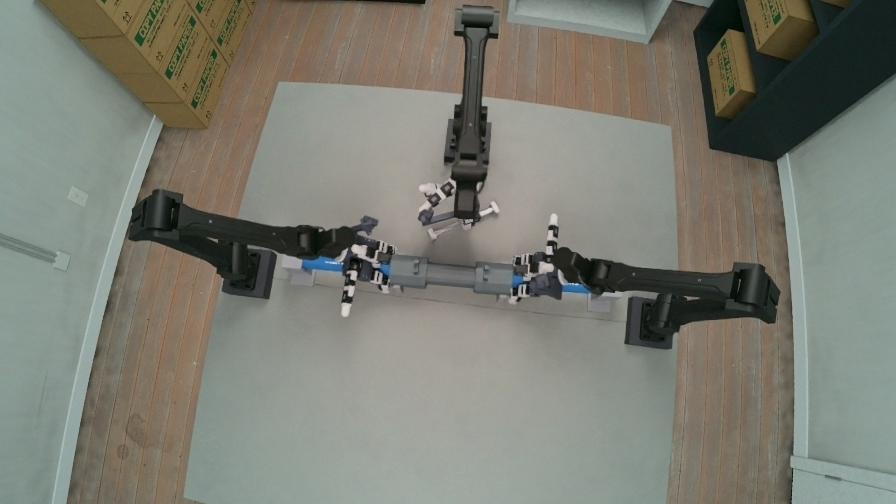

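Scaled by 1.938 from the camera's 672x504 image, which has a finer 960x720 frame.

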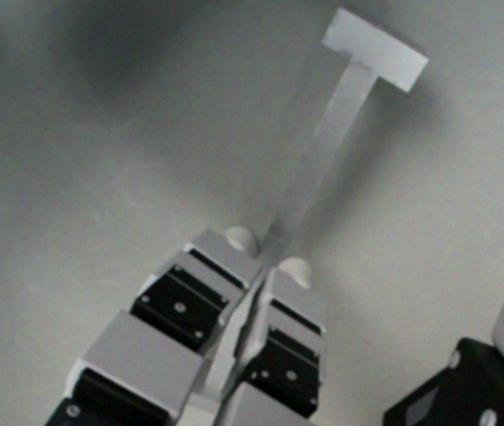

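Scaled by 4.200 from the camera's 896x504 image, which has a finer 1280x720 frame.

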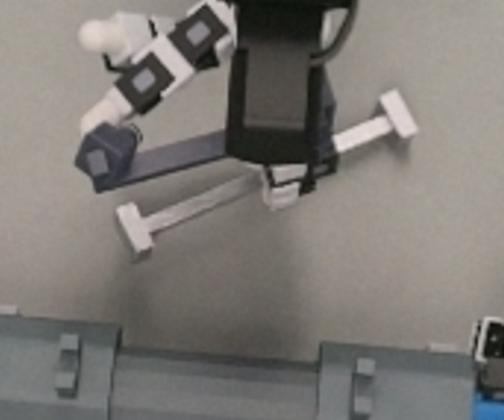

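Emit:
move(arm1={"target": [0.2450, 0.0785, 0.9350, -0.0171, -0.2037, 0.979, 0.0036], "speed": 0.05}, cameras=["arm1_cam_wrist","cam_high"])

Emit:
zoom_image(camera="arm1_cam_wrist", region=[160, 0, 420, 220])

Emit:
zoom_image(camera="cam_high", region=[400, 180, 520, 280])

Scene clock: 400.53 s.
Joint torques (N m): arm1=[-1.14 -7.65 12.07 -0.4 0.19 -0.23] | arm2=[-4.01 -1.26 12.9 2.25 -0.07 -0.14] | arm3=[2.37 -1.67 12.36 2.71 0.66 0.24]
Heat: arm1: hottest joint3_rad 41 °C; arm2: hottest joint3_rad 43 °C; arm3: hottest joint3_rad 50 °C.
move: arm1 off_target
Joint velocities: within noise
arm1.joint_positions: joint1_rad=+0.033 joint2_rad=+1.129 joint3_rad=+0.849 joint4_rad=-1.315 joint5_rad=+0.002 joint6_rad=+1.226 hand_index_mcp=-0.580 hand_index_abd=+0.001 hand_index_pip=+0.006 hand_index_dip=+0.701 hand_middle_mcp=+0.739 hand_middle_abd=-0.088 hand_middle_pip=+0.571 hand_middle_dip=+0.694 hand_ring_mcp=+0.760 hand_ring_abd=+0.071 hand_ring_pip=+0.579 hand_ring_dip=+0.698 hand_thumb_cmc=-0.900 hand_thumb_axl=+0.680 hand_thumb_mcp=+0.097 hand_thumb_ipl=+0.169 hand_current_limit=+0.740 hand_speed=-0.800
arm1.joint_status: not commanded
arm1.hand_state: blocked,goal,goal,goal,goal,blocked,goal,goal,goal,blocked,goal,goal,goal,goal,goal,goal
arm1.index_mcp_current_ma: 29
arm1.index_abd_current_ma: 0
arm1.index_pip_current_ma: 4
arm1.index_dip_current_ma: 0
arm1.middle_mcp_current_ma: -11
arm1.middle_abd_current_ma: 479
arm1.middle_pip_current_ma: -4
arm1.middle_dip_current_ma: -1
arm1.ring_mcp_current_ma: 5
arm1.ring_abd_current_ma: -478
arm1.ring_pip_current_ma: 2
arm1.ring_dip_current_ma: 1
arm1.thumb_cmc_current_ma: 0
arm1.thumb_axl_current_ma: 1
arm1.thumb_mcp_current_ma: -2
arm1.thumb_ipl_current_ma: 0
arm1.hand_goal_index_mcp: -0.600
arm1.hand_goal_index_abd: 0.000
arm1.hand_goal_index_pip: 0.000
arm1.hand_goal_index_dip: 0.700
arm1.hand_goal_middle_mcp: 0.750
arm1.hand_goal_middle_abd: -0.260
arm1.hand_goal_middle_pip: 0.576
arm1.hand_goal_middle_dip: 0.696
arm1.hand_goal_ring_mcp: 0.754
arm1.hand_goal_ring_abd: 0.370
arm1.hand_goal_ring_pip: 0.576
arm1.hand_goal_ring_dip: 0.696
arm1.hand_goal_thumb_cmc: -0.900
arm1.hand_goal_thumb_axl: 0.678
arm1.hand_goal_thumb_mcp: 0.100
arm1.hand_goal_thumb_ipl: 0.168
arm1.hand: x=+0.2609 y=+0.0761 z=+0.9107 quat_wxyz=(-0.012, +0.203, -0.979, +0.001) (m; scene frame)
arm1.hand_target: x=+0.2461 y=+0.0785 z=+0.9349 quat_wxyz=(+0.017, +0.204, -0.979, -0.004) (m; scene frame)
arm1.hand_status: off_target (0.029 m and 3.3 deg from the pose sent, 0.056 m and 3.3 deg at the start)
arm2, arm3: as last shown
pictures: arm1_cam_wrist, cam_high

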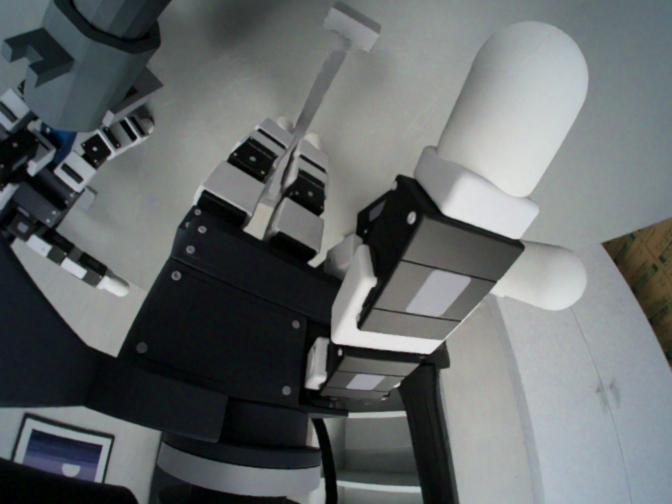

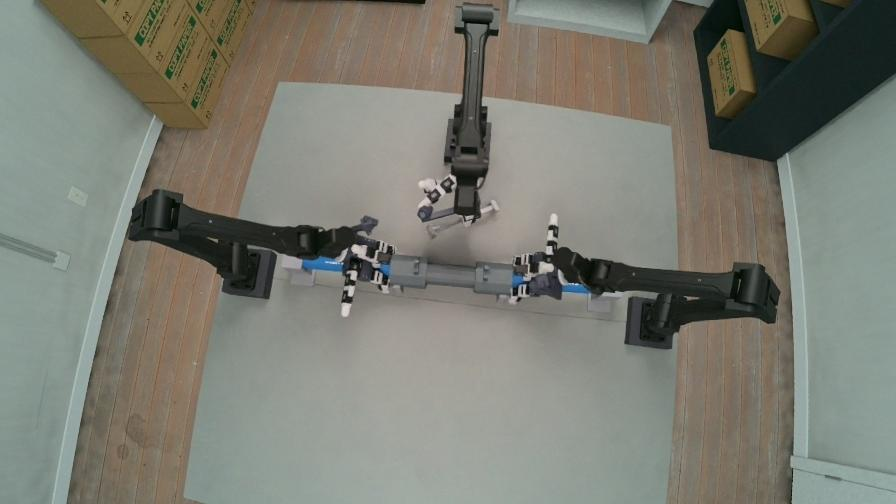

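Scaled by 1.938 from the camera's 672x504 image, which has a finer 960x720 frame.

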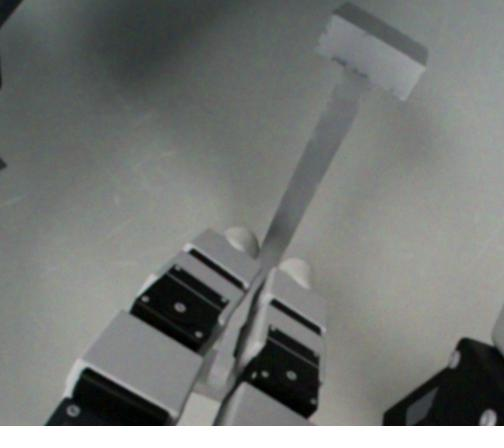

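Scaled by 4.200 from the camera's 896x504 image, which has a finer 1280x720 frame.

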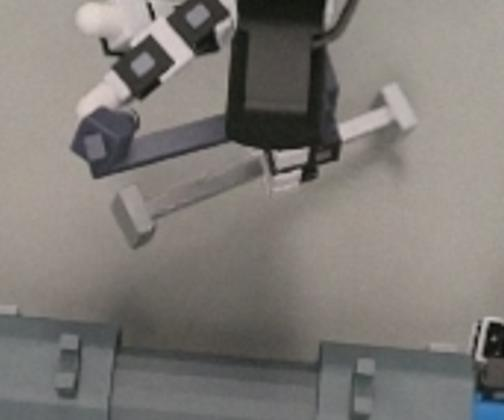

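Emit:
move(arm1={"target": [0.2500, 0.0700, 1.0500, -0.0171, -0.2037, 0.979, 0.0036], "speed": 0.08})

Emit:
move(arm1={"target": [0.2300, 0.0551, 1.1300, -0.0174, 0.1002, 0.9950, -0.0018], "speed": 0.1}, cameras=["arm1_cam_wrist","cam_high"])

Emit:
zoom_image(camera="cam_high", region=[380, 160, 540, 300])

Scene clock: 425.73 s.
Joint torques (N m): arm1=[0.5 -7.24 12.56 -0.44 0.16 0.04] | arm2=[-3.96 -1.2 12.88 2.25 -0.08 -0.15] | arm3=[2.37 -1.26 12.16 2.7 0.71 0.22]
Heat: arm1: hottest joint3_rad 43 °C; arm2: hottest joint3_rad 43 °C; arm3: hottest joint3_rad 51 °C.
move: arm1 off_target
Joint velocities: within noise
arm1.joint_positions: joint1_rad=+0.039 joint2_rad=+1.097 joint3_rad=+1.130 joint4_rad=-1.626 joint5_rad=+0.003 joint6_rad=+1.231 hand_index_mcp=-0.580 hand_index_abd=+0.001 hand_index_pip=+0.006 hand_index_dip=+0.701 hand_middle_mcp=+0.739 hand_middle_abd=-0.089 hand_middle_pip=+0.571 hand_middle_dip=+0.694 hand_ring_mcp=+0.760 hand_ring_abd=+0.071 hand_ring_pip=+0.579 hand_ring_dip=+0.698 hand_thumb_cmc=-0.900 hand_thumb_axl=+0.680 hand_thumb_mcp=+0.097 hand_thumb_ipl=+0.169 hand_current_limit=+0.740 hand_speed=-0.800
arm1.joint_status: not commanded
arm1.hand_state: blocked,goal,goal,goal,goal,blocked,goal,goal,goal,blocked,goal,goal,goal,goal,goal,goal
arm1.index_mcp_current_ma: 29
arm1.index_abd_current_ma: 0
arm1.index_pip_current_ma: 4
arm1.index_dip_current_ma: 0
arm1.middle_mcp_current_ma: -11
arm1.middle_abd_current_ma: 478
arm1.middle_pip_current_ma: -4
arm1.middle_dip_current_ma: -1
arm1.ring_mcp_current_ma: 5
arm1.ring_abd_current_ma: -478
arm1.ring_pip_current_ma: 2
arm1.ring_dip_current_ma: 1
arm1.thumb_cmc_current_ma: 0
arm1.thumb_axl_current_ma: 1
arm1.thumb_mcp_current_ma: -2
arm1.thumb_ipl_current_ma: 0
arm1.hand_goal_index_mcp: -0.600
arm1.hand_goal_index_abd: 0.000
arm1.hand_goal_index_pip: 0.000
arm1.hand_goal_index_dip: 0.700
arm1.hand_goal_middle_mcp: 0.750
arm1.hand_goal_middle_abd: -0.260
arm1.hand_goal_middle_pip: 0.576
arm1.hand_goal_middle_dip: 0.696
arm1.hand_goal_ring_mcp: 0.754
arm1.hand_goal_ring_abd: 0.370
arm1.hand_goal_ring_pip: 0.576
arm1.hand_goal_ring_dip: 0.696
arm1.hand_goal_thumb_cmc: -0.900
arm1.hand_goal_thumb_axl: 0.678
arm1.hand_goal_thumb_mcp: 0.100
arm1.hand_goal_thumb_ipl: 0.168
arm1.hand: x=+0.2575 y=+0.0741 z=+1.0256 quat_wxyz=(-0.010, +0.204, -0.979, +0.000) (m; scene frame)
arm1.hand_target: x=+0.2508 y=+0.0703 z=+1.0495 quat_wxyz=(+0.017, +0.204, -0.979, -0.003) (m; scene frame)
arm1.hand_status: off_target (0.026 m and 3.2 deg from the pose sent, 0.140 m and 3.3 deg at the start)
arm2, arm3: as last shown
pictures: none

Scene clock: 429.47 s.
Joint torques (N m): arm1=[0.32 -7.53 12.83 -0.14 0.29 0.02] | arm2=[-4.01 -1.2 12.9 2.26 -0.07 -0.15] | arm3=[2.08 -1.49 12.34 2.59 0.65 0.21]
Heat: arm1: hottest joint3_rad 43 °C; arm2: hottest joint3_rad 43 °C; arm3: hottest joint3_rad 51 °C.
move: arm1 off_target
Joint velocities: within noise
arm1.joint_positions: joint1_rad=+0.056 joint2_rad=+1.228 joint3_rad=+1.464 joint4_rad=-1.698 joint5_rad=+0.028 joint6_rad=+1.853 hand_index_mcp=-0.580 hand_index_abd=+0.001 hand_index_pip=+0.006 hand_index_dip=+0.701 hand_middle_mcp=+0.739 hand_middle_abd=-0.089 hand_middle_pip=+0.571 hand_middle_dip=+0.694 hand_ring_mcp=+0.760 hand_ring_abd=+0.071 hand_ring_pip=+0.579 hand_ring_dip=+0.698 hand_thumb_cmc=-0.900 hand_thumb_axl=+0.680 hand_thumb_mcp=+0.097 hand_thumb_ipl=+0.169 hand_current_limit=+0.740 hand_speed=-0.800
arm1.joint_status: not commanded
arm1.hand_state: blocked,goal,goal,goal,goal,blocked,goal,goal,goal,blocked,goal,goal,goal,goal,goal,goal
arm1.index_mcp_current_ma: 29
arm1.index_abd_current_ma: 0
arm1.index_pip_current_ma: 4
arm1.index_dip_current_ma: 0
arm1.middle_mcp_current_ma: -11
arm1.middle_abd_current_ma: 478
arm1.middle_pip_current_ma: -4
arm1.middle_dip_current_ma: -1
arm1.ring_mcp_current_ma: 5
arm1.ring_abd_current_ma: -478
arm1.ring_pip_current_ma: 2
arm1.ring_dip_current_ma: 1
arm1.thumb_cmc_current_ma: 0
arm1.thumb_axl_current_ma: 1
arm1.thumb_mcp_current_ma: -2
arm1.thumb_ipl_current_ma: 0
arm1.hand_goal_index_mcp: -0.600
arm1.hand_goal_index_abd: 0.000
arm1.hand_goal_index_pip: 0.000
arm1.hand_goal_index_dip: 0.700
arm1.hand_goal_middle_mcp: 0.750
arm1.hand_goal_middle_abd: -0.260
arm1.hand_goal_middle_pip: 0.576
arm1.hand_goal_middle_dip: 0.696
arm1.hand_goal_ring_mcp: 0.754
arm1.hand_goal_ring_abd: 0.370
arm1.hand_goal_ring_pip: 0.576
arm1.hand_goal_ring_dip: 0.696
arm1.hand_goal_thumb_cmc: -0.900
arm1.hand_goal_thumb_axl: 0.678
arm1.hand_goal_thumb_mcp: 0.100
arm1.hand_goal_thumb_ipl: 0.168
arm1.hand: x=+0.2387 y=+0.0593 z=+1.1122 quat_wxyz=(+0.056, -0.098, -0.994, -0.004) (m; scene frame)
arm1.hand_target: x=+0.2306 y=+0.0553 z=+1.1288 quat_wxyz=(+0.074, -0.100, -0.992, +0.000) (m; scene frame)
arm1.hand_status: off_target (0.020 m and 4.5 deg from the pose sent, 0.110 m and 35.2 deg at the start; a joint's target at an end of its range on 69 of 112 steps)
arm2.joint_positions: joint1_rad=+0.193 joint2_rad=+1.394 joint3_rad=+0.544 joint4_rad=+0.128 joint5_rad=+0.158 joint6_rad=+0.132 hand_index_mcp=+1.000 hand_index_abd=+0.169 hand_index_pip=+0.997 hand_index_dip=+0.997 hand_middle_mcp=-0.998 hand_middle_abd=+0.000 hand_middle_pip=+0.001 hand_middle_dip=+0.696 hand_ring_mcp=+1.000 hand_ring_abd=-0.164 hand_ring_pip=+1.000 hand_ring_dip=+0.997 hand_thumb_cmc=+0.720 hand_thumb_axl=+0.677 hand_thumb_mcp=+0.225 hand_thumb_ipl=+0.168 hand_current_limit=+0.400 hand_speed=-0.600
arm2.joint_status: not commanded
arm2.hand_state: goal,goal,goal,goal,goal,goal,goal,goal,goal,goal,goal,goal,goal,goal,goal,goal
arm2.index_mcp_current_ma: 1
arm2.index_abd_current_ma: -4
arm2.index_pip_current_ma: -9
arm2.index_dip_current_ma: -10
arm2.middle_mcp_current_ma: 7
arm2.middle_abd_current_ma: 1
arm2.middle_pip_current_ma: 4
arm2.middle_dip_current_ma: 0
arm2.ring_mcp_current_ma: 1
arm2.ring_abd_current_ma: 17
arm2.ring_pip_current_ma: 0
arm2.ring_dip_current_ma: -9
arm2.thumb_cmc_current_ma: 21
arm2.thumb_axl_current_ma: -2
arm2.thumb_mcp_current_ma: -4
arm2.thumb_ipl_current_ma: -1
arm2.hand_goal_index_mcp: 1.000
arm2.hand_goal_index_abd: 0.170
arm2.hand_goal_index_pip: 1.000
arm2.hand_goal_index_dip: 1.000
arm2.hand_goal_middle_mcp: -1.000
arm2.hand_goal_middle_abd: 0.000
arm2.hand_goal_middle_pip: 0.000
arm2.hand_goal_middle_dip: 0.696
arm2.hand_goal_ring_mcp: 1.000
arm2.hand_goal_ring_abd: -0.170
arm2.hand_goal_ring_pip: 1.000
arm2.hand_goal_ring_dip: 1.000
arm2.hand_goal_thumb_cmc: 0.714
arm2.hand_goal_thumb_axl: 0.678
arm2.hand_goal_thumb_mcp: 0.226
arm2.hand_goal_thumb_ipl: 0.168
arm2.hand: x=+0.0518 y=+0.1349 z=+0.9082 quat_wxyz=(+0.419, +0.908, +0.008, +0.004) (m; scene frame)
arm2.hand_target: x=+0.0473 y=+0.1072 z=+0.9081 quat_wxyz=(+0.422, +0.906, +0.004, +0.002) (m; scene frame)
arm2.hand_status: not commanded
arm3.joint_positions: joint1_rad=-0.203 joint2_rad=+1.334 joint3_rad=+0.541 joint4_rad=+0.063 joint5_rad=-0.195 joint6_rad=-0.168 hand_index_mcp=+1.000 hand_index_abd=+0.170 hand_index_pip=+0.998 hand_index_dip=+0.997 hand_middle_mcp=-0.997 hand_middle_abd=+0.001 hand_middle_pip=+0.002 hand_middle_dip=+0.696 hand_ring_mcp=+1.001 hand_ring_abd=-0.161 hand_ring_pip=+0.998 hand_ring_dip=+0.997 hand_thumb_cmc=+0.721 hand_thumb_axl=+0.677 hand_thumb_mcp=+0.225 hand_thumb_ipl=+0.168 hand_current_limit=+0.400 hand_speed=-0.600
arm3.joint_status: not commanded
arm3.hand_state: goal,goal,goal,goal,goal,goal,goal,goal,goal,goal,goal,goal,goal,goal,goal,goal
arm3.index_mcp_current_ma: 0
arm3.index_abd_current_ma: 0
arm3.index_pip_current_ma: 0
arm3.index_dip_current_ma: 0
arm3.middle_mcp_current_ma: 0
arm3.middle_abd_current_ma: 0
arm3.middle_pip_current_ma: 0
arm3.middle_dip_current_ma: 0
arm3.ring_mcp_current_ma: 0
arm3.ring_abd_current_ma: 2
arm3.ring_pip_current_ma: 0
arm3.ring_dip_current_ma: 0
arm3.thumb_cmc_current_ma: 2
arm3.thumb_axl_current_ma: 0
arm3.thumb_mcp_current_ma: 0
arm3.thumb_ipl_current_ma: 0
arm3.hand_goal_index_mcp: 1.000
arm3.hand_goal_index_abd: 0.170
arm3.hand_goal_index_pip: 1.000
arm3.hand_goal_index_dip: 1.000
arm3.hand_goal_middle_mcp: -1.000
arm3.hand_goal_middle_abd: 0.000
arm3.hand_goal_middle_pip: 0.000
arm3.hand_goal_middle_dip: 0.696
arm3.hand_goal_ring_mcp: 1.000
arm3.hand_goal_ring_abd: -0.170
arm3.hand_goal_ring_pip: 1.000
arm3.hand_goal_ring_dip: 1.000
arm3.hand_goal_thumb_cmc: 0.714
arm3.hand_goal_thumb_axl: 0.678
arm3.hand_goal_thumb_mcp: 0.226
arm3.hand_goal_thumb_ipl: 0.168
arm3.hand: x=+0.0942 y=-0.1475 z=+0.9082 quat_wxyz=(-0.001, -0.006, +0.908, +0.418) (m; scene frame)
arm3.hand_target: x=+0.0930 y=-0.1168 z=+0.9082 quat_wxyz=(-0.002, -0.004, +0.906, +0.422) (m; scene frame)
arm3.hand_status: not commanded
pictures: arm1_cam_wrist, cam_high

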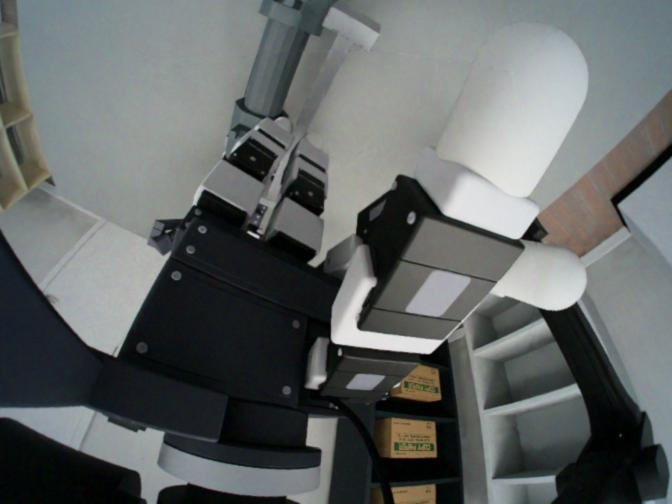

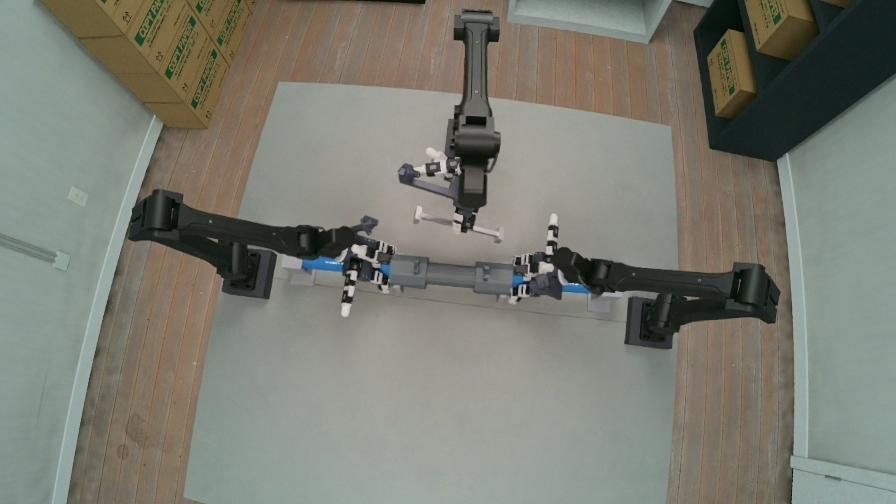

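Scaled by 3.150 from the camera's 896x504 image, which has a finer 1280x720 frame.

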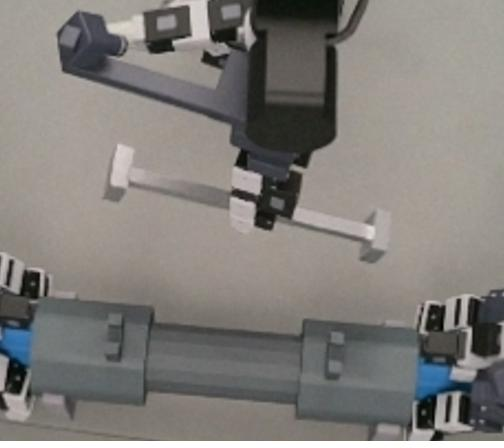

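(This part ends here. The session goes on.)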